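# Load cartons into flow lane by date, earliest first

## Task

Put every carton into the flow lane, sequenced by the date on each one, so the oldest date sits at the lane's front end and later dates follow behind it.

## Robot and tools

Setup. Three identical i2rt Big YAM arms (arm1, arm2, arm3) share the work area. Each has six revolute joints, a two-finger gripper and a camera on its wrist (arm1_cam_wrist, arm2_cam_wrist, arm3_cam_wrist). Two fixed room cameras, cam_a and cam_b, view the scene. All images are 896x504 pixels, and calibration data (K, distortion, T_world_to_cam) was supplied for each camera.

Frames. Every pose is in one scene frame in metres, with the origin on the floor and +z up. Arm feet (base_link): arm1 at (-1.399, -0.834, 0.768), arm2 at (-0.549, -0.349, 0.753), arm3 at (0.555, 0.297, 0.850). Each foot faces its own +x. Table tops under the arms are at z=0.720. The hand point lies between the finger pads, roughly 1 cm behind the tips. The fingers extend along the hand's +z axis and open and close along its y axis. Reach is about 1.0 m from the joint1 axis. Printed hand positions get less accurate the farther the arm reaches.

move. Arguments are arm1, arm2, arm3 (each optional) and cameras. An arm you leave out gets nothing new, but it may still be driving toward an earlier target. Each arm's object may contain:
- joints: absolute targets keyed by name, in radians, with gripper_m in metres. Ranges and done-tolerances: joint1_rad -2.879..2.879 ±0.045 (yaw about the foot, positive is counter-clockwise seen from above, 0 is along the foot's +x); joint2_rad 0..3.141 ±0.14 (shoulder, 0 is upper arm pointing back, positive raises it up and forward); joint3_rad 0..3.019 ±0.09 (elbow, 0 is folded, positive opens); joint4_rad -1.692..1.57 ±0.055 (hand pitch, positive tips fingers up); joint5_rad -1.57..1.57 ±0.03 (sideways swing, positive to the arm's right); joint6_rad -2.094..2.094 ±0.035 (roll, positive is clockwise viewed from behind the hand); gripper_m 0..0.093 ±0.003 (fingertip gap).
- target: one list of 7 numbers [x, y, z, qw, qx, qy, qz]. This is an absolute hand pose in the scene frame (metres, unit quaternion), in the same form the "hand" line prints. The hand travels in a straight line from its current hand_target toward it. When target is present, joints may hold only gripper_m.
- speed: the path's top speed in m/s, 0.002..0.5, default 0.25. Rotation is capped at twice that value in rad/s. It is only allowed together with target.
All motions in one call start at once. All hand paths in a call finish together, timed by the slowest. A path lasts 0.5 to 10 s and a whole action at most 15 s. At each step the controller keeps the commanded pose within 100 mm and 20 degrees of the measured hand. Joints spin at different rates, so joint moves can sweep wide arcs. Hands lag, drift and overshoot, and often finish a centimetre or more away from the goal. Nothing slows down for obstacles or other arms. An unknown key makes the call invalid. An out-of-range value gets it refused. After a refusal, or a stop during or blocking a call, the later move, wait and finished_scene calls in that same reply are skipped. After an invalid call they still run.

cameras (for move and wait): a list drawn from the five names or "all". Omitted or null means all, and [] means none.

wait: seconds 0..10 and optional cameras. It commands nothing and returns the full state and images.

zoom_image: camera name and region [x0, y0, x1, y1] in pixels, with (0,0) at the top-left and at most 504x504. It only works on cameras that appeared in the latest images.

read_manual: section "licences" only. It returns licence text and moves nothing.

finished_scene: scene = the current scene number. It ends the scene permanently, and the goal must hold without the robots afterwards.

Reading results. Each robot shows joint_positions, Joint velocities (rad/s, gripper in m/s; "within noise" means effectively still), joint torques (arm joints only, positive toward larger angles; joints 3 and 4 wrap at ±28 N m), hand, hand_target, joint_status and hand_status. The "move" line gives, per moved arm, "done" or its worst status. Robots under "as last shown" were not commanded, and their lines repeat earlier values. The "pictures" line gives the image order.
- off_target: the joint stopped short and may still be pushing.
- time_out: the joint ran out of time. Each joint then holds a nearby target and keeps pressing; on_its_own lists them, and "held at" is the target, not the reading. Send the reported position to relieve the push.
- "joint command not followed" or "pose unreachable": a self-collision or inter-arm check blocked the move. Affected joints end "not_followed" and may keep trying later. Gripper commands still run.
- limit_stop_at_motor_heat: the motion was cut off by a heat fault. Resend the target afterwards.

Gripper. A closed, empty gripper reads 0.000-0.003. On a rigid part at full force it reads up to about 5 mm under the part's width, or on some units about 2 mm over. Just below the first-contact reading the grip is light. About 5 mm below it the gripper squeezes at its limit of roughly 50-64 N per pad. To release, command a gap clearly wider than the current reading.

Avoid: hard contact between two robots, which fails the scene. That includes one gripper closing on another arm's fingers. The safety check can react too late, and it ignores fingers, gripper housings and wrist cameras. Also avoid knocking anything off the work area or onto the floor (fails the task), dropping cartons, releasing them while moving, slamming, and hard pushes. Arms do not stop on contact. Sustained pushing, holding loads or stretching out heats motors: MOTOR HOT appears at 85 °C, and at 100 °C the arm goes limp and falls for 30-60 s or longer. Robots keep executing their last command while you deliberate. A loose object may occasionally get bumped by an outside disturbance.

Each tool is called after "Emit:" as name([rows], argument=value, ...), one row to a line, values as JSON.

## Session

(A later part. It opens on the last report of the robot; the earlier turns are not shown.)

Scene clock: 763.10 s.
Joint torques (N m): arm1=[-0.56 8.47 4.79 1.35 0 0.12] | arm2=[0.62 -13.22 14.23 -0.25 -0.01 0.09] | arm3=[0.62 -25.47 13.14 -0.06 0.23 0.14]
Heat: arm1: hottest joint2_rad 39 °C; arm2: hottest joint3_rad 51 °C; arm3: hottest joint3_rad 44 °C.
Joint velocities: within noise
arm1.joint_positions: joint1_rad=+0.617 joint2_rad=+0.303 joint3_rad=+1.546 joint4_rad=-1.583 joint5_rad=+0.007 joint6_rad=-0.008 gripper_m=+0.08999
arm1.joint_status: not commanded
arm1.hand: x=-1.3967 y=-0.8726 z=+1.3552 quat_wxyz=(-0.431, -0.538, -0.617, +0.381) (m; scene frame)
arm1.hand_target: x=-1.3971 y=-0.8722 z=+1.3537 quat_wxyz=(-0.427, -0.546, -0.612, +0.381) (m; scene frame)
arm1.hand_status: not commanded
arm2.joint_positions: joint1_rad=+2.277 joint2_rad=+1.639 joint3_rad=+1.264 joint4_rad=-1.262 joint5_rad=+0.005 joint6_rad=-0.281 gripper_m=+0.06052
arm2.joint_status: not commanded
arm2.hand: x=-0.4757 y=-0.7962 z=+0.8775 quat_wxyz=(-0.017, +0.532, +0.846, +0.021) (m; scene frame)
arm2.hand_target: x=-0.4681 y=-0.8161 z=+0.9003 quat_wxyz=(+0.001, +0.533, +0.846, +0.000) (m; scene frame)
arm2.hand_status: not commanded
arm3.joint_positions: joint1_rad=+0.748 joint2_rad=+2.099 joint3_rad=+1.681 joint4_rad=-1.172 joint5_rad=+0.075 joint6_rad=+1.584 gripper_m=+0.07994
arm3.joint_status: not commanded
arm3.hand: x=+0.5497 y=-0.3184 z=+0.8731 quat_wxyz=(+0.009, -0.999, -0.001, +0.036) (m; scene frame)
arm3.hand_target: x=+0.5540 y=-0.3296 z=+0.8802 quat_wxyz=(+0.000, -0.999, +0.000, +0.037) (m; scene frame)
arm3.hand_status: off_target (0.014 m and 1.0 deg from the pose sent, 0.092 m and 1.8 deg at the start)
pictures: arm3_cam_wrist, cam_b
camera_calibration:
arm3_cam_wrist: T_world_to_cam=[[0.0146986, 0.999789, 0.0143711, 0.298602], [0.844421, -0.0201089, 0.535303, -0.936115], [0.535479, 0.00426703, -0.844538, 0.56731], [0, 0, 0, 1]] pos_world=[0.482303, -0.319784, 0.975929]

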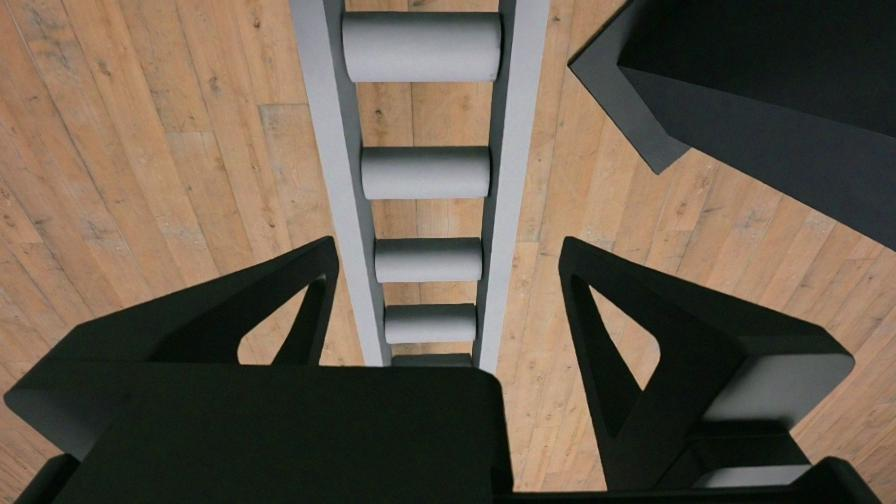

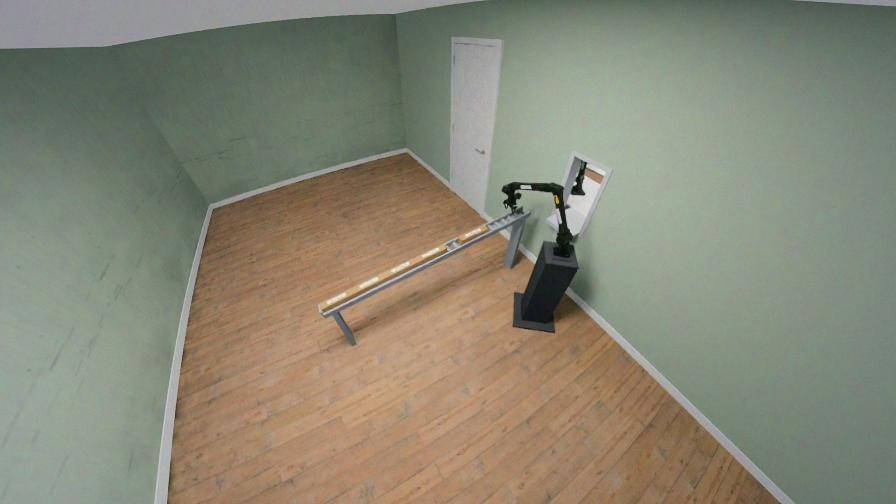

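Emit:
move(arm2={"joints": {"joint1_rad": -1.742, "joint2_rad": 1.573, "joint3_rad": 1.34, "joint4_rad": -1.34, "joint5_rad": 0, "joint6_rad": 0.862}}, arm3={"joints": {"joint1_rad": 0.041, "joint2_rad": 1.45, "joint3_rad": 1.03, "joint4_rad": -1.15, "joint5_rad": 0, "joint6_rad": 0.866, "gripper_m": 0.09}}, cameras=["arm2_cam_wrist"])

Emit:
move(arm2={"target": [0.02, 0.004, 0.80, 0, 0, 1, 0], "speed": 0.25}, cameras=["arm2_cam_wrist"])

Emit:
move(arm2={"target": [0.02, 0.003, 0.763, 0, 0, 1, 0], "speed": 0.08}, cameras=["arm2_cam_wrist"])

Scene clock: 783.03 s.
Joint torques (N m): arm1=[-0.62 8.47 4.77 1.36 0 0.11] | arm2=[-0.15 -14.27 11.18 -0.21 -0.02 0.08] | arm3=[-0.91 -14.1 9.85 0.43 0 -0.04]
Heat: arm1: hottest joint2_rad 38 °C; arm2: hottest joint3_rad 55 °C; arm3: hottest joint3_rad 46 °C.
move: arm2 done; arm3 done
Joint velocities: within noise
arm1: as last shown
arm2.joint_positions: joint1_rad=-1.743 joint2_rad=+1.590 joint3_rad=+1.320 joint4_rad=-1.331 joint5_rad=+0.002 joint6_rad=+0.852 gripper_m=+0.06061
arm2.joint_status: all done
arm2.hand: x=-0.2505 y=-0.0011 z=+0.9122 quat_wxyz=(+0.004, +0.003, -1.000, +0.018) (m; scene frame)
arm2.hand_target: x=-0.2487 y=+0.0025 z=+0.9269 quat_wxyz=(-0.004, -0.001, -1.000, +0.007) (m; scene frame)
arm2.hand_status: not commanded
arm3.joint_positions: joint1_rad=+0.052 joint2_rad=+1.446 joint3_rad=+1.032 joint4_rad=-1.152 joint5_rad=+0.003 joint6_rad=+0.874 gripper_m=+0.08991
arm3.joint_status: all done
arm3.hand: x=+0.3059 y=-0.0069 z=+0.9645 quat_wxyz=(-0.001, -1.000, -0.007, +0.001) (m; scene frame)
arm3.hand_target: x=+0.3030 y=-0.0041 z=+0.9626 quat_wxyz=(+0.000, -1.000, -0.006, -0.001) (m; scene frame)
arm3.hand_status: not commanded
pictures: arm2_cam_wrist
camera_calibration:
arm2_cam_wrist: T_world_to_cam=[[0.0114972, -0.99877, 0.0482298, -0.0441876], [-0.820134, 0.0181749, 0.571883, -0.719097], [-0.572056, -0.0461299, -0.818916, 0.726593], [0, 0, 0, 1]] pos_world=[-0.173596, 0.0024539, 1.00839]

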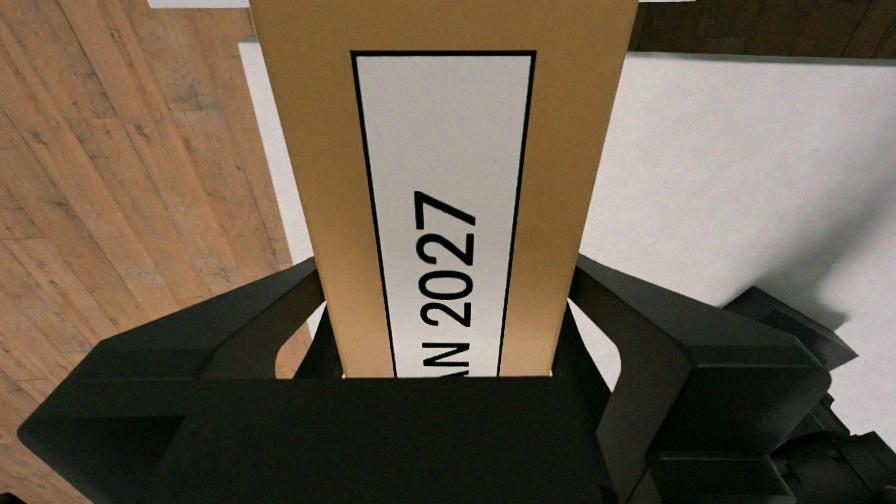

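Scene clock: 785.37 s.
Joint torques (N m): arm1=[-0.56 8.47 4.77 1.33 0 0.11] | arm2=[-0.38 -20.13 14.67 -0.29 -0.06 -0.12] | arm3=[-0.79 -14.04 9.84 0.43 -0.01 -0.03]
Heat: arm1: hottest joint2_rad 38 °C; arm2: hottest joint3_rad 55 °C; arm3: hottest joint3_rad 45 °C.
move: arm2 off_target
Joint velocities: within noise
arm1, arm3: as last shown
arm2.joint_positions: joint1_rad=-2.049 joint2_rad=+2.191 joint3_rad=+1.862 joint4_rad=-1.286 joint5_rad=-0.013 joint6_rad=+0.563 gripper_m=+0.06061
arm2.joint_status: not commanded
arm2.hand: x=+0.0012 y=-0.0067 z=+0.7844 quat_wxyz=(+0.017, -0.005, -1.000, +0.012) (m; scene frame)
arm2.hand_target: x=+0.0189 y=+0.0032 z=+0.8003 quat_wxyz=(-0.001, +0.000, -1.000, +0.000) (m; scene frame)
arm2.hand_status: off_target (0.027 m and 2.5 deg from the pose sent, 0.293 m and 2.1 deg at the start)
arm3.hand_target: x=+0.3030 y=-0.0041 z=+0.9626 quat_wxyz=(+0.000, -1.000, -0.005, -0.001) (m; scene frame)
pictures: arm2_cam_wrist
camera_calibration:
arm2_cam_wrist: T_world_to_cam=[[-0.00392461, -0.999306, 0.0370334, -0.0376461], [-0.804597, 0.0251467, 0.593289, -0.456296], [-0.593809, -0.0274685, -0.804137, 0.754208], [0, 0, 0, 1]] pos_world=[0.080574, -0.00542867, 0.878596]

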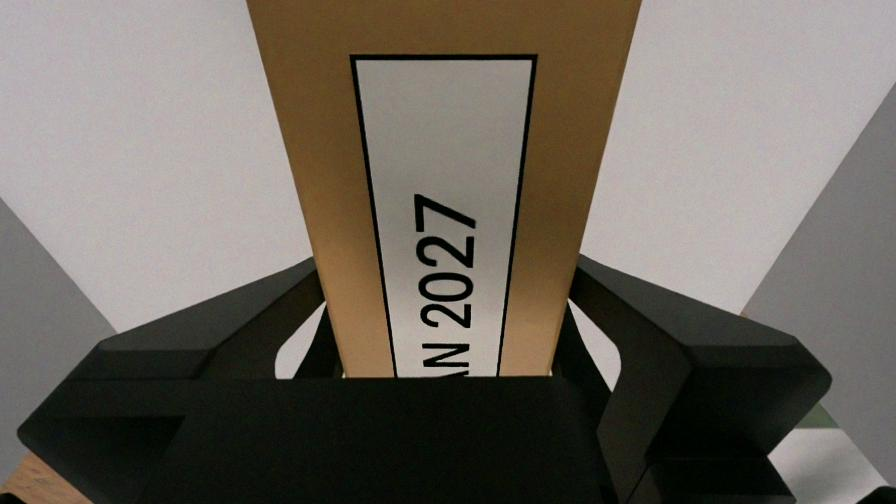

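Scene clock: 786.37 s.
Joint torques (N m): arm1=[-0.5 8.47 4.78 1.33 0 0.11] | arm2=[-0.44 -18.43 11.56 0.85 -0.07 -0.11] | arm3=[-1.03 -14.33 9.91 0.39 0 -0.03]
Heat: arm1: hottest joint2_rad 38 °C; arm2: hottest joint3_rad 55 °C; arm3: hottest joint3_rad 45 °C.
move: arm2 off_target
Joint velocities: within noise
arm1, arm3: as last shown
arm2.joint_positions: joint1_rad=-2.049 joint2_rad=+2.200 joint3_rad=+1.862 joint4_rad=-1.236 joint5_rad=-0.012 joint6_rad=+0.562 gripper_m=+0.06061
arm2.joint_status: not commanded
arm2.hand: x=+0.0109 y=-0.0009 z=+0.7783 quat_wxyz=(+0.000, -0.004, -1.000, +0.001) (m; scene frame)
arm2.hand_target: x=+0.0194 y=+0.0024 z=+0.7632 quat_wxyz=(+0.000, +0.000, -1.000, +0.000) (m; scene frame)
arm2.hand_status: off_target (0.018 m and 0.5 deg from the pose sent, 0.030 m and 2.5 deg at the start)
pictures: arm2_cam_wrist
camera_calibration:
arm2_cam_wrist: T_world_to_cam=[[-0.00344867, -0.999867, 0.0159534, -0.0152739], [-0.824666, 0.0118672, 0.565495, -0.423135], [-0.565609, -0.011206, -0.824597, 0.770853], [0, 0, 0, 1]] pos_world=[0.0870031, -0.00161224, 0.875168]

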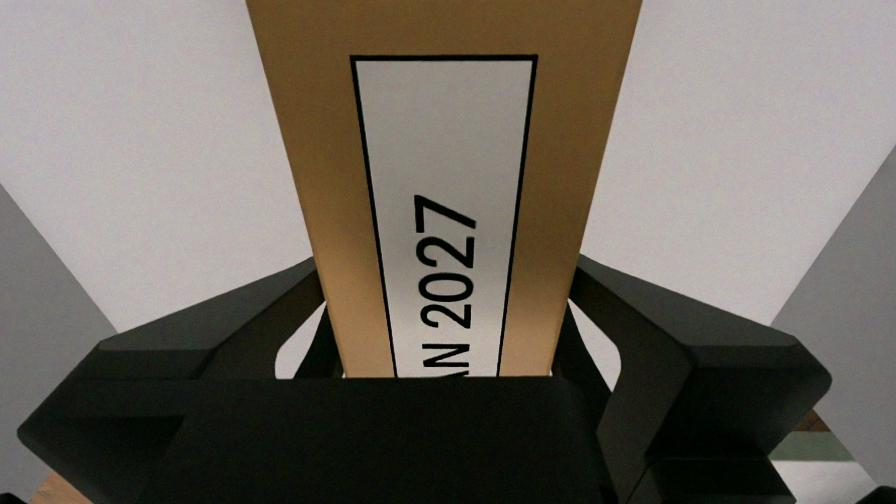

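Emit:
move(arm2={"joints": {"gripper_m": 0.09}}, cameras=[])

Emit:
move(arm2={"target": [0.015, 0.002, 0.86, 0, 0, 1, 0], "speed": 0.25}, cameras=[])

Emit:
move(arm2={"target": [-0.26, 0.0, 0.91, 0, 0, 1, 0], "speed": 0.3}, arm3={"target": [0.01, -0.013, 0.88, 0, 1, 0, 0], "speed": 0.3}, cameras=["arm3_cam_wrist"])

Scene clock: 792.00 s.
Joint torques (N m): arm1=[-0.56 8.47 4.77 1.36 0 0.12] | arm2=[-0.38 -19.19 11.63 0.66 -0.04 -0.11] | arm3=[-0.85 -14.27 9.87 0.38 -0.01 -0.02]
Heat: arm1: hottest joint2_rad 38 °C; arm2: hottest joint3_rad 54 °C; arm3: hottest joint3_rad 44 °C.
move: arm2 done
Joint velocities: within noise
arm1, arm3: as last shown
arm2.joint_positions: joint1_rad=-2.049 joint2_rad=+2.214 joint3_rad=+1.862 joint4_rad=-1.232 joint5_rad=-0.013 joint6_rad=+0.562 gripper_m=+0.08992
arm2.joint_status: all done
arm2.hand: x=+0.0105 y=-0.0011 z=+0.7693 quat_wxyz=(+0.004, -0.004, -1.000, +0.004) (m; scene frame)
arm2.hand_target: x=+0.0194 y=+0.0025 z=+0.7630 quat_wxyz=(+0.000, +0.000, -1.000, +0.000) (m; scene frame)
arm2.hand_status: not commanded
pictures: none
No camera images: "cameras" was empty.

Scene clock: 793.30 s.
Joint torques (N m): arm1=[-0.56 8.47 4.78 1.35 0 0.11] | arm2=[-0.38 -19.19 13.57 -0.13 -0.04 -0.11] | arm3=[-0.67 -14.15 9.92 0.36 0 -0.03]
Heat: arm1: hottest joint2_rad 38 °C; arm2: hottest joint3_rad 54 °C; arm3: hottest joint3_rad 44 °C.
move: arm2 off_target
Joint velocities: within noise
arm1, arm3: as last shown
arm2.joint_positions: joint1_rad=-2.049 joint2_rad=+2.127 joint3_rad=+1.952 joint4_rad=-1.410 joint5_rad=-0.013 joint6_rad=+0.562 gripper_m=+0.08994
arm2.joint_status: not commanded
arm2.hand: x=+0.0041 y=-0.0036 z=+0.8582 quat_wxyz=(+0.005, -0.004, -1.000, +0.004) (m; scene frame)
arm2.hand_target: x=+0.0147 y=+0.0016 z=+0.8600 quat_wxyz=(-0.001, +0.000, -1.000, +0.000) (m; scene frame)
arm2.hand_status: off_target (0.012 m and 0.9 deg from the pose sent, 0.091 m and 0.8 deg at the start)
arm3.hand_target: x=+0.3030 y=-0.0041 z=+0.9626 quat_wxyz=(+0.000, -1.000, -0.006, -0.001) (m; scene frame)
pictures: none
No camera images: "cameras" was empty.

Scene clock: 795.37 s.
Joint torques (N m): arm1=[-0.56 8.47 4.77 1.35 0.01 0.11] | arm2=[0.09 -12.28 8.58 0.7 0.11 0.13] | arm3=[0.21 -23.71 14.13 0.1 -0.01 -0.02]
Heat: arm1: hottest joint2_rad 38 °C; arm2: hottest joint3_rad 54 °C; arm3: hottest joint3_rad 44 °C.
move: arm2 done; arm3 off_target
Joint velocities: within noise
arm1: as last shown
arm2.joint_positions: joint1_rad=-1.736 joint2_rad=+1.556 joint3_rad=+1.292 joint4_rad=-1.297 joint5_rad=-0.017 joint6_rad=+0.859 gripper_m=+0.08994
arm2.joint_status: not commanded
arm2.hand: x=-0.2573 y=+0.0011 z=+0.9164 quat_wxyz=(-0.001, +0.004, -1.000, -0.003) (m; scene frame)
arm2.hand_target: x=-0.2601 y=+0.0000 z=+0.9100 quat_wxyz=(+0.000, +0.000, -1.000, +0.000) (m; scene frame)
arm2.hand_status: done (0.007 m and 0.6 deg from the pose sent, 0.269 m and 0.9 deg at the start)
arm3.joint_positions: joint1_rad=-0.317 joint2_rad=+2.074 joint3_rad=+1.667 joint4_rad=-1.169 joint5_rad=+0.003 joint6_rad=+0.528 gripper_m=+0.08991
arm3.joint_status: not commanded
arm3.hand: x=+0.0213 y=-0.0060 z=+0.8815 quat_wxyz=(+0.003, -1.000, +0.004, -0.002) (m; scene frame)
arm3.hand_target: x=+0.0104 y=-0.0128 z=+0.8800 quat_wxyz=(+0.000, -1.000, +0.000, +0.000) (m; scene frame)
arm3.hand_status: off_target (0.013 m and 0.6 deg from the pose sent, 0.308 m and 0.9 deg at the start)
pictures: arm3_cam_wrist
camera_calibration:
arm3_cam_wrist: T_world_to_cam=[[0.02449, 0.999695, 0.00302897, 0.00375054], [0.800345, -0.0214218, 0.599157, -0.543451], [0.59904, -0.0122491, -0.800626, 0.815907], [0, 0, 0, 1]] pos_world=[-0.0539045, -0.00539694, 0.978837]

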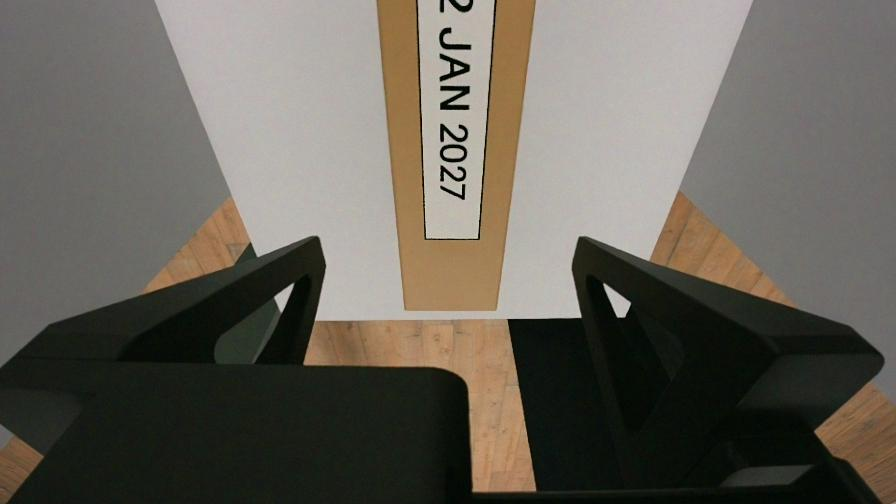

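Emit:
move(arm3={"target": [-0.021, -0.009, 0.788, 0, 1, 0, 0], "speed": 0.15}, cameras=["arm3_cam_wrist"])

Emit:
move(arm3={"joints": {"gripper_m": 0.05}}, cameras=[])

Emit:
move(arm3={"target": [-0.01, -0.005, 0.86, 0, 1, 0, 0], "speed": 0.2}, cameras=[])

Emit:
move(arm3={"target": [0.31, 0.0, 0.96, 0, 1, 0, 0], "speed": 0.3}, cameras=[])

Emit:
move(arm3={"joints": {"joint1_rad": 0.735, "joint2_rad": 2.09, "joint3_rad": 1.859, "joint4_rad": -1.34, "joint5_rad": 0, "joint6_rad": 1.557}}, cameras=["arm3_cam_wrist"])

Emit:
move(arm3={"target": [0.554, -0.332, 0.80, 0, 0.9992, 0.0131, -0.0375], "speed": 0.2}, cameras=["arm3_cam_wrist"])

Scene clock: 802.87 s.
Joint torques (N m): arm1=[-0.56 8.47 4.77 1.35 0 0.11] | arm2=[0.15 -12.28 8.57 0.72 0.12 0.09] | arm3=[-0.62 -25.99 13.16 0.69 -0.02 -0.03]
Heat: arm1: hottest joint2_rad 38 °C; arm2: hottest joint3_rad 53 °C; arm3: hottest joint3_rad 45 °C.
move: arm3 off_target
Joint velocities: within noise
arm1, arm2: as last shown
arm3.joint_positions: joint1_rad=-0.338 joint2_rad=+2.252 joint3_rad=+1.716 joint4_rad=-1.059 joint5_rad=+0.003 joint6_rad=+0.498 gripper_m=+0.08991
arm3.joint_status: not commanded
arm3.hand: x=-0.0044 y=-0.0054 z=+0.7903 quat_wxyz=(+0.007, -1.000, +0.000, -0.010) (m; scene frame)
arm3.hand_target: x=-0.0204 y=-0.0085 z=+0.7882 quat_wxyz=(+0.000, -1.000, +0.000, +0.000) (m; scene frame)
arm3.hand_status: off_target (0.017 m and 1.4 deg from the pose sent, 0.103 m and 0.6 deg at the start)
pictures: arm3_cam_wrist
camera_calibration:
arm3_cam_wrist: T_world_to_cam=[[0.0159858, 0.999801, 0.0119523, -0.00311206], [0.790656, -0.0199573, 0.611935, -0.478389], [0.612052, -0.000332138, -0.790818, 0.750598], [0, 0, 0, 1]] pos_world=[-0.0811137, -0.0061866, 0.886366]

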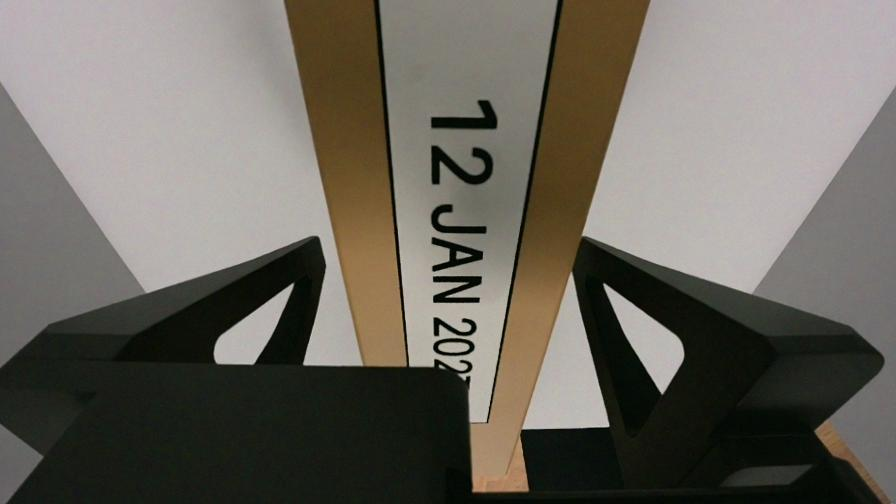

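Scene clock: 803.47 s.
Joint torques (N m): arm1=[-0.62 8.47 4.78 1.33 0 0.12] | arm2=[0.15 -12.28 8.57 0.7 0.11 0.09] | arm3=[-0.67 -25.7 13.19 0.65 0.01 -0.02]
Heat: arm1: hottest joint2_rad 38 °C; arm2: hottest joint3_rad 53 °C; arm3: hottest joint3_rad 44 °C.
move: arm3 off_target
Joint velocities: within noise
arm1.joint_positions: joint1_rad=+0.617 joint2_rad=+0.303 joint3_rad=+1.546 joint4_rad=-1.583 joint5_rad=+0.007 joint6_rad=-0.008 gripper_m=+0.08999
arm1.joint_status: not commanded
arm1.hand: x=-1.3967 y=-0.8726 z=+1.3552 quat_wxyz=(-0.431, -0.538, -0.617, +0.381) (m; scene frame)
arm1.hand_target: x=-1.3971 y=-0.8722 z=+1.3537 quat_wxyz=(-0.427, -0.546, -0.612, +0.381) (m; scene frame)
arm1.hand_status: not commanded
arm2: as last shown
arm3.joint_positions: joint1_rad=-0.338 joint2_rad=+2.252 joint3_rad=+1.716 joint4_rad=-1.059 joint5_rad=+0.003 joint6_rad=+0.498 gripper_m=+0.05819
arm3.joint_status: gripper_m off_target (ended at +0.05822, target +0.05000)
arm3.hand: x=-0.0043 y=-0.0054 z=+0.7903 quat_wxyz=(+0.007, -1.000, +0.000, -0.010) (m; scene frame)
arm3.hand_target: x=-0.0204 y=-0.0085 z=+0.7882 quat_wxyz=(+0.000, -1.000, +0.000, +0.000) (m; scene frame)
arm3.hand_status: not commanded
pictures: none
No camera images: "cameras" was empty.

Scene clock: 804.80 s.
Joint torques (N m): arm1=[-0.5 8.41 4.77 1.36 0.01 0.11] | arm2=[0.09 -12.28 8.58 0.72 0.11 0.09] | arm3=[-0.32 -28.98 12.9 -0.03 0 0.01]
Heat: arm1: hottest joint2_rad 38 °C; arm2: hottest joint3_rad 53 °C; arm3: hottest joint3_rad 44 °C.
move: arm3 off_target
Joint velocities: within noise
arm1, arm2: as last shown
arm3.joint_positions: joint1_rad=-0.338 joint2_rad=+2.178 joint3_rad=+1.716 joint4_rad=-1.154 joint5_rad=+0.003 joint6_rad=+0.498 gripper_m=+0.05819
arm3.joint_status: not commanded
arm3.hand: x=+0.0054 y=-0.0002 z=+0.8361 quat_wxyz=(+0.012, -1.000, +0.000, -0.020) (m; scene frame)
arm3.hand_target: x=-0.0093 y=-0.0045 z=+0.8600 quat_wxyz=(+0.000, -1.000, +0.000, +0.000) (m; scene frame)
arm3.hand_status: off_target (0.029 m and 2.7 deg from the pose sent, 0.070 m and 1.4 deg at the start)
pictures: none
No camera images: "cameras" was empty.

Scene clock: 807.00 s.
Joint torques (N m): arm1=[-0.67 8.41 4.75 1.35 0 0.11] | arm2=[0.09 -12.28 8.57 0.7 0.12 0.09] | arm3=[0.79 -15.79 10.19 0.01 0.22 0.16]
Heat: arm1: hottest joint2_rad 38 °C; arm2: hottest joint3_rad 52 °C; arm3: hottest joint3_rad 44 °C.
move: arm3 done
Joint velocities: within noise
arm1, arm2: as last shown
arm3.joint_positions: joint1_rad=+0.041 joint2_rad=+1.449 joint3_rad=+1.000 joint4_rad=-1.133 joint5_rad=-0.002 joint6_rad=+0.876 gripper_m=+0.05819
arm3.joint_status: not commanded
arm3.hand: x=+0.3082 y=+0.0017 z=+0.9525 quat_wxyz=(+0.004, -1.000, +0.000, -0.005) (m; scene frame)
arm3.hand_target: x=+0.3099 y=+0.0001 z=+0.9599 quat_wxyz=(+0.000, -1.000, +0.000, +0.000) (m; scene frame)
arm3.hand_status: done (0.008 m and 0.7 deg from the pose sent, 0.329 m and 2.6 deg at the start)
pictures: none
No camera images: "cameras" was empty.

Scene clock: 808.80 s.
Joint torques (N m): arm1=[-0.62 8.47 4.78 1.35 0 0.12] | arm2=[0.15 -12.22 8.57 0.72 0.11 0.09] | arm3=[-0.32 -27.34 14.99 -0.12 0.19 0.16]
Heat: arm1: hottest joint2_rad 38 °C; arm2: hottest joint3_rad 52 °C; arm3: hottest joint3_rad 45 °C.
move: arm3 done
Joint velocities: within noise
arm1, arm2: as last shown
arm2.joint_positions: joint1_rad=-1.736 joint2_rad=+1.556 joint3_rad=+1.292 joint4_rad=-1.297 joint5_rad=-0.017 joint6_rad=+0.860 gripper_m=+0.08994
arm2.hand: x=-0.2573 y=+0.0011 z=+0.9164 quat_wxyz=(-0.001, +0.003, -1.000, -0.003) (m; scene frame)
arm3.joint_positions: joint1_rad=+0.736 joint2_rad=+2.093 joint3_rad=+1.807 joint4_rad=-1.331 joint5_rad=-0.002 joint6_rad=+1.548 gripper_m=+0.05820
arm3.joint_status: all done
arm3.hand: x=+0.5553 y=-0.3274 z=+0.9215 quat_wxyz=(+0.023, -1.000, -0.012, -0.002) (m; scene frame)
arm3.hand_target: x=+0.5543 y=-0.3429 z=+0.9421 quat_wxyz=(+0.000, -1.000, -0.007, -0.001) (m; scene frame)
arm3.hand_status: not commanded
pictures: arm3_cam_wrist
camera_calibration:
arm3_cam_wrist: T_world_to_cam=[[-0.00837498, 0.999016, 0.0435549, 0.292484], [0.800628, -0.0193966, 0.598847, -1.00093], [0.599103, 0.0398866, -0.799678, 0.540217], [0, 0, 0, 1]] pos_world=[0.480175, -0.333158, 1.01866]

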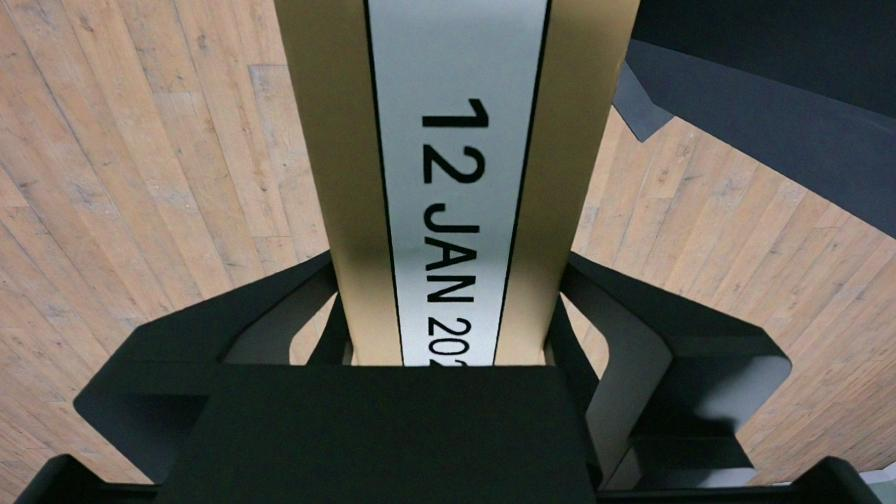

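Scene clock: 810.33 s.
Joint torques (N m): arm1=[-0.56 8.53 4.78 1.35 0 0.11] | arm2=[0.15 -12.22 8.57 0.73 0.11 0.09] | arm3=[0.91 -27.63 10.21 0.49 0.32 0.16]
Heat: arm1: hottest joint2_rad 38 °C; arm2: hottest joint3_rad 52 °C; arm3: hottest joint3_rad 45 °C.
move: arm3 off_target
Joint velocities: within noise
arm1, arm2: as last shown
arm3.joint_positions: joint1_rad=+0.745 joint2_rad=+2.217 joint3_rad=+1.653 joint4_rad=-1.033 joint5_rad=+0.072 joint6_rad=+1.557 gripper_m=+0.05819
arm3.joint_status: not commanded
arm3.hand: x=+0.5484 y=-0.3231 z=+0.7926 quat_wxyz=(+0.013, -0.999, -0.013, +0.035) (m; scene frame)
arm3.hand_target: x=+0.5541 y=-0.3319 z=+0.8001 quat_wxyz=(+0.000, -0.999, -0.013, +0.037) (m; scene frame)
arm3.hand_status: off_target (0.013 m and 1.5 deg from the pose sent, 0.122 m and 5.3 deg at the start)
pictures: arm3_cam_wrist
camera_calibration:
arm3_cam_wrist: T_world_to_cam=[[-0.00933149, 0.999677, 0.0236345, 0.310271], [0.843213, -0.00483804, 0.537557, -0.888231], [0.537498, 0.0249452, -0.842896, 0.504329], [0, 0, 0, 1]] pos_world=[0.480788, -0.327049, 0.895239]

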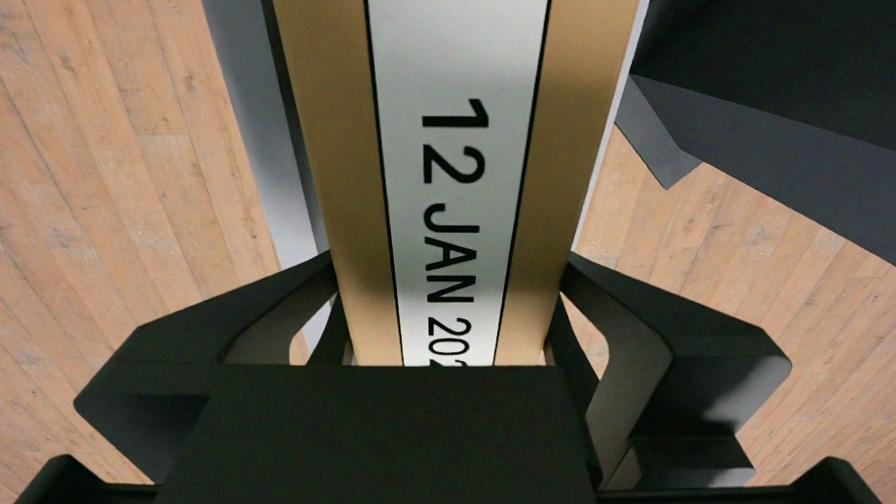

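Emit:
move(arm3={"target": [0.554, -0.340, 0.785, 0, 0.9992, 0.0131, -0.0375], "speed": 0.1}, cameras=["arm3_cam_wrist"])

Emit:
move(arm3={"target": [0.554, -0.331, 0.770, 0, 0.9992, 0.0131, -0.0375], "speed": 0.08}, cameras=["arm3_cam_wrist"])

Scene clock: 815.90 s.
Joint torques (N m): arm1=[-0.62 8.53 4.75 1.35 0 0.11] | arm2=[0.15 -12.28 8.58 0.72 0.12 0.09] | arm3=[0.56 -24.76 12.59 0.64 0.36 0.17]
Heat: arm1: hottest joint2_rad 38 °C; arm2: hottest joint3_rad 52 °C; arm3: hottest joint3_rad 45 °C.
move: arm3 off_target
Joint velocities: within noise
arm1, arm2: as last shown
arm3.joint_positions: joint1_rad=+0.746 joint2_rad=+2.223 joint3_rad=+1.653 joint4_rad=-1.023 joint5_rad=+0.071 joint6_rad=+1.557 gripper_m=+0.05819
arm3.joint_status: not commanded
arm3.hand: x=+0.5492 y=-0.3245 z=+0.7890 quat_wxyz=(+0.011, -0.999, -0.013, +0.034) (m; scene frame)
arm3.hand_target: x=+0.5542 y=-0.3394 z=+0.7852 quat_wxyz=(+0.000, -0.999, -0.013, +0.037) (m; scene frame)
arm3.hand_status: off_target (0.017 m and 1.3 deg from the pose sent, 0.019 m and 1.5 deg at the start)
pictures: arm3_cam_wrist
camera_calibration:
arm3_cam_wrist: T_world_to_cam=[[-0.00968603, 0.999765, 0.0194139, 0.315323], [0.842376, -0.00230313, 0.538885, -0.886755], [0.538803, 0.0215735, -0.842156, 0.498603], [0, 0, 0, 1]] pos_world=[0.481387, -0.328048, 0.891638]

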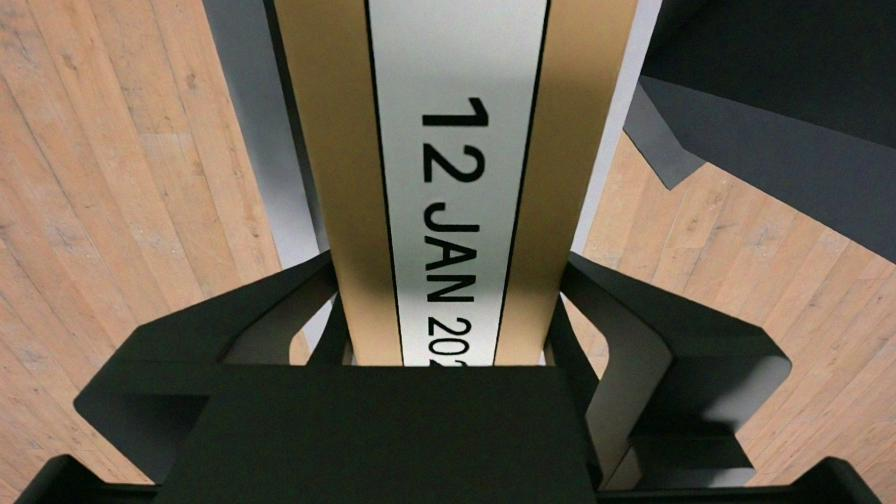

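Scene clock: 816.87 s.
Joint torques (N m): arm1=[-0.5 8.53 4.78 1.36 0.01 0.11] | arm2=[0.15 -12.28 8.58 0.72 0.11 0.08] | arm3=[0.97 -24.76 8.76 0.91 0.39 0.13]
Heat: arm1: hottest joint2_rad 38 °C; arm2: hottest joint3_rad 52 °C; arm3: hottest joint3_rad 45 °C.
move: arm3 off_target
Joint velocities: within noise
arm1: as last shown
arm2.joint_positions: joint1_rad=-1.736 joint2_rad=+1.556 joint3_rad=+1.292 joint4_rad=-1.297 joint5_rad=-0.017 joint6_rad=+0.860 gripper_m=+0.08994
arm2.joint_status: not commanded
arm2.hand: x=-0.2573 y=+0.0011 z=+0.9164 quat_wxyz=(-0.001, +0.003, -1.000, -0.003) (m; scene frame)
arm2.hand_target: x=-0.2601 y=+0.0000 z=+0.9100 quat_wxyz=(+0.000, +0.000, -1.000, +0.000) (m; scene frame)
arm2.hand_status: not commanded
arm3.joint_positions: joint1_rad=+0.746 joint2_rad=+2.223 joint3_rad=+1.653 joint4_rad=-0.987 joint5_rad=+0.071 joint6_rad=+1.557 gripper_m=+0.05819
arm3.joint_status: not commanded
arm3.hand: x=+0.5493 y=-0.3335 z=+0.7890 quat_wxyz=(-0.007, -0.999, -0.012, +0.034) (m; scene frame)
arm3.hand_target: x=+0.5539 y=-0.3305 z=+0.7705 quat_wxyz=(+0.000, -0.999, -0.013, +0.037) (m; scene frame)
arm3.hand_status: off_target (0.020 m and 0.9 deg from the pose sent, 0.021 m and 1.3 deg at the start)
pictures: arm3_cam_wrist
camera_calibration:
arm3_cam_wrist: T_world_to_cam=[[-0.00959594, 0.999806, -0.0171911, 0.353126], [0.842188, 0.0173493, 0.538905, -0.880133], [0.539099, -0.00930682, -0.842191, 0.488293], [0, 0, 0, 1]] pos_world=[0.481387, -0.333243, 0.891615]

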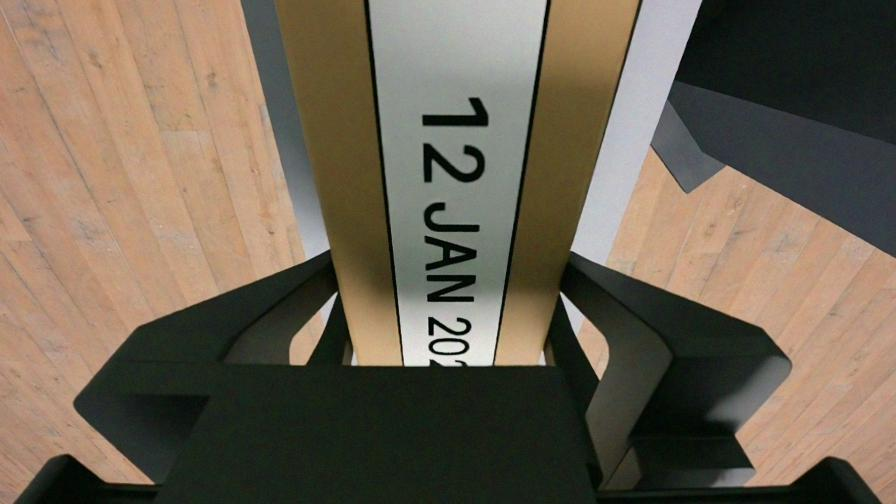

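Emit:
move(arm3={"target": [0.554, -0.328, 0.764, 0, 0.9992, 0.0131, -0.0375], "speed": 0.08}, cameras=[])

Emit:
move(arm3={"joints": {"gripper_m": 0.08}}, cameras=["arm3_cam_wrist"])

Emit:
move(arm3={"target": [0.554, -0.33, 0.88, 0, 0.9992, 0, -0.0375], "speed": 0.2}, cameras=["arm3_cam_wrist", "cam_b"])

Emit:
zoom_image(camera="cam_b", region=[300, 180, 540, 330])

Scene clock: 822.53 s.
Joint torques (N m): arm1=[-0.56 8.47 4.77 1.35 0.01 0.12] | arm2=[0.15 -12.28 8.55 0.7 0.12 0.09] | arm3=[0.67 -24.47 8.03 1.22 0.42 0.15]
Heat: arm1: hottest joint2_rad 38 °C; arm2: hottest joint3_rad 51 °C; arm3: hottest joint3_rad 44 °C.
move: arm3 off_target
Joint velocities: within noise
arm1, arm2: as last shown
arm3.joint_positions: joint1_rad=+0.748 joint2_rad=+2.223 joint3_rad=+1.646 joint4_rad=-0.978 joint5_rad=+0.070 joint6_rad=+1.557 gripper_m=+0.05819
arm3.joint_status: not commanded
arm3.hand: x=+0.5504 y=-0.3325 z=+0.7868 quat_wxyz=(-0.008, -0.999, -0.013, +0.034) (m; scene frame)
arm3.hand_target: x=+0.5539 y=-0.3273 z=+0.7646 quat_wxyz=(+0.000, -0.999, -0.013, +0.038) (m; scene frame)
arm3.hand_status: off_target (0.024 m and 1.0 deg from the pose sent, 0.026 m and 0.9 deg at the start)
pictures: none
No camera images: "cameras" was empty.

Scene clock: 823.13 s.
Joint torques (N m): arm1=[-0.56 8.53 4.78 1.35 0 0.12] | arm2=[0.15 -12.34 8.57 0.72 0.12 0.09] | arm3=[0.62 -24.53 8.62 0.62 0.28 0.13]
Heat: arm1: hottest joint2_rad 38 °C; arm2: hottest joint3_rad 51 °C; arm3: hottest joint3_rad 44 °C.
move: arm3 done
Joint velocities: within noise
arm1.joint_positions: joint1_rad=+0.617 joint2_rad=+0.303 joint3_rad=+1.546 joint4_rad=-1.583 joint5_rad=+0.007 joint6_rad=-0.008 gripper_m=+0.08999
arm1.joint_status: not commanded
arm1.hand: x=-1.3967 y=-0.8726 z=+1.3552 quat_wxyz=(-0.431, -0.538, -0.617, +0.381) (m; scene frame)
arm1.hand_target: x=-1.3971 y=-0.8722 z=+1.3537 quat_wxyz=(-0.427, -0.546, -0.612, +0.381) (m; scene frame)
arm1.hand_status: not commanded
arm2: as last shown
arm3.joint_positions: joint1_rad=+0.748 joint2_rad=+2.224 joint3_rad=+1.640 joint4_rad=-0.962 joint5_rad=+0.074 joint6_rad=+1.557 gripper_m=+0.07986
arm3.joint_status: all done
arm3.hand: x=+0.5497 y=-0.3330 z=+0.7840 quat_wxyz=(-0.012, -0.999, -0.013, +0.036) (m; scene frame)
arm3.hand_target: x=+0.5538 y=-0.3272 z=+0.7645 quat_wxyz=(+0.000, -0.999, -0.013, +0.038) (m; scene frame)
arm3.hand_status: not commanded
pictures: arm3_cam_wrist
camera_calibration:
arm3_cam_wrist: T_world_to_cam=[[-0.0107544, 0.999584, -0.026779, 0.360736], [0.843937, 0.0234374, 0.53593, -0.87442], [0.536334, -0.0168362, -0.843838, 0.484116], [0, 0, 0, 1]] pos_world=[0.482187, -0.331941, 0.886804]

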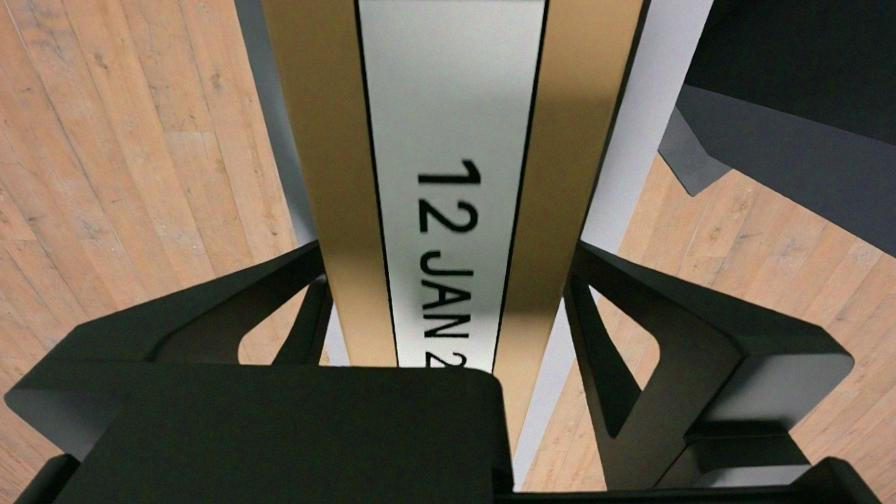

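Scene clock: 824.57 s.
Joint torques (N m): arm1=[-0.62 8.47 4.78 1.36 0 0.11] | arm2=[0.15 -12.22 8.57 0.72 0.12 0.09] | arm3=[0.73 -25.47 13.14 -0.08 0.24 0.14]
Heat: arm1: hottest joint2_rad 38 °C; arm2: hottest joint3_rad 51 °C; arm3: hottest joint3_rad 44 °C.
move: arm3 off_target
Joint velocities: within noise
arm1, arm2: as last shown
arm3.joint_positions: joint1_rad=+0.748 joint2_rad=+2.097 joint3_rad=+1.682 joint4_rad=-1.172 joint5_rad=+0.075 joint6_rad=+1.583 gripper_m=+0.07995
arm3.joint_status: not commanded
arm3.hand: x=+0.5495 y=-0.3188 z=+0.8742 quat_wxyz=(+0.008, -0.999, -0.001, +0.036) (m; scene frame)
arm3.hand_target: x=+0.5541 y=-0.3297 z=+0.8803 quat_wxyz=(+0.000, -0.999, +0.000, +0.037) (m; scene frame)
arm3.hand_status: off_target (0.013 m and 0.9 deg from the pose sent, 0.096 m and 2.0 deg at the start)
pictures: arm3_cam_wrist, cam_b
camera_calibration:
arm3_cam_wrist: T_world_to_cam=[[0.0146773, 0.999819, 0.0121248, 0.301003], [0.844413, -0.0188883, 0.53536, -0.936169], [0.535492, 0.00238075, -0.844537, 0.567873], [0, 0, 0, 1]] pos_world=[0.482003, -0.319983, 0.977127]

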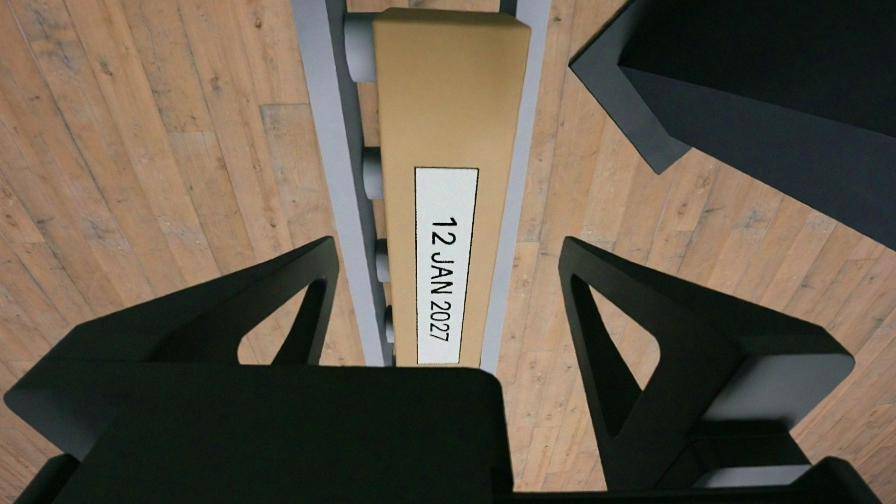

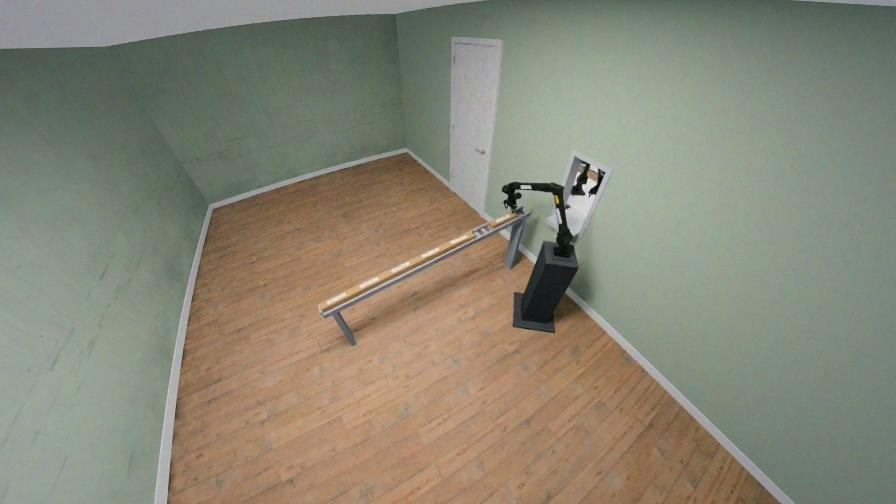

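Scaled by 2.100 from the camera's 896x504 image, which has a finer 1280x720 frame.

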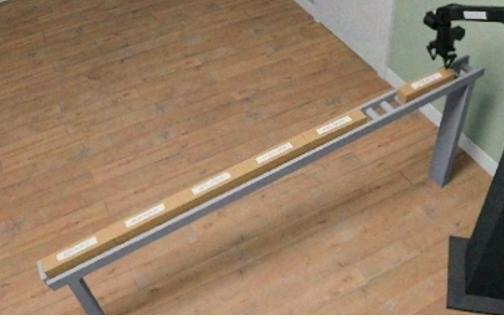

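Emit:
move(cameras=["cam_b"])

Emit:
zoom_image(camera="cam_b", region=[300, 180, 540, 330])

Scene clock: 847.33 s.
Joint torques (N m): arm1=[-0.56 8.47 4.77 1.33 0 0.11] | arm2=[0.15 -12.28 8.58 0.72 0.12 0.09] | arm3=[0.85 -25.35 13.14 -0.09 0.25 0.15]
Heat: arm1: hottest joint2_rad 38 °C; arm2: hottest joint3_rad 50 °C; arm3: hottest joint3_rad 46 °C.
Joint velocities: within noise
arm1.joint_positions: joint1_rad=+0.617 joint2_rad=+0.303 joint3_rad=+1.546 joint4_rad=-1.583 joint5_rad=+0.007 joint6_rad=-0.008 gripper_m=+0.08999
arm1.joint_status: not commanded
arm1.hand: x=-1.3967 y=-0.8726 z=+1.3552 quat_wxyz=(-0.431, -0.538, -0.617, +0.381) (m; scene frame)
arm1.hand_target: x=-1.3971 y=-0.8722 z=+1.3537 quat_wxyz=(-0.427, -0.546, -0.612, +0.381) (m; scene frame)
arm1.hand_status: not commanded
arm2.joint_positions: joint1_rad=-1.736 joint2_rad=+1.556 joint3_rad=+1.292 joint4_rad=-1.297 joint5_rad=-0.017 joint6_rad=+0.860 gripper_m=+0.08994
arm2.joint_status: not commanded
arm2.hand: x=-0.2573 y=+0.0011 z=+0.9164 quat_wxyz=(-0.001, +0.003, -1.000, -0.003) (m; scene frame)
arm2.hand_target: x=-0.2601 y=+0.0000 z=+0.9100 quat_wxyz=(+0.000, +0.000, -1.000, +0.000) (m; scene frame)
arm2.hand_status: not commanded
arm3.joint_positions: joint1_rad=+0.748 joint2_rad=+2.097 joint3_rad=+1.682 joint4_rad=-1.172 joint5_rad=+0.075 joint6_rad=+1.584 gripper_m=+0.07995
arm3.joint_status: not commanded
arm3.hand: x=+0.5495 y=-0.3188 z=+0.8742 quat_wxyz=(+0.008, -0.999, -0.001, +0.036) (m; scene frame)
arm3.hand_target: x=+0.5541 y=-0.3297 z=+0.8803 quat_wxyz=(+0.000, -0.999, +0.000, +0.037) (m; scene frame)
arm3.hand_status: off_target (0.013 m and 0.9 deg from the pose sent, 0.096 m and 2.0 deg at the start)
pictures: cam_b

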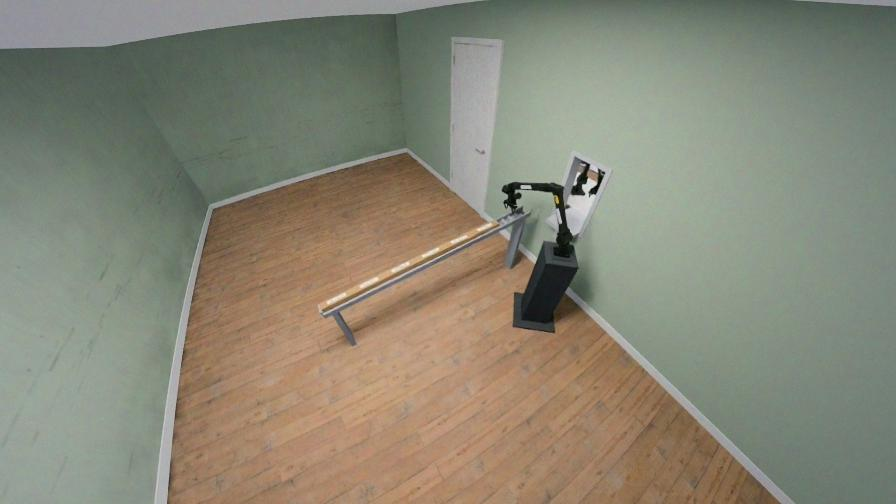

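Scaled by 2.100 from the camera's 896x504 image, which has a finer 1280x720 frame.

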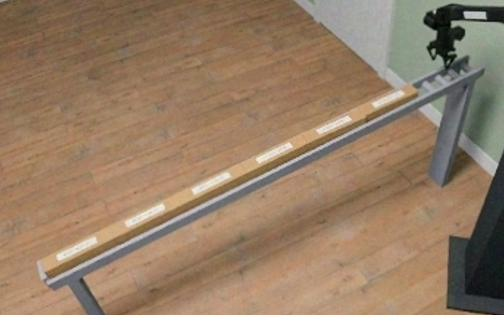

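Emit:
finished_scene(scene=1)

The scene is finished: the task was done.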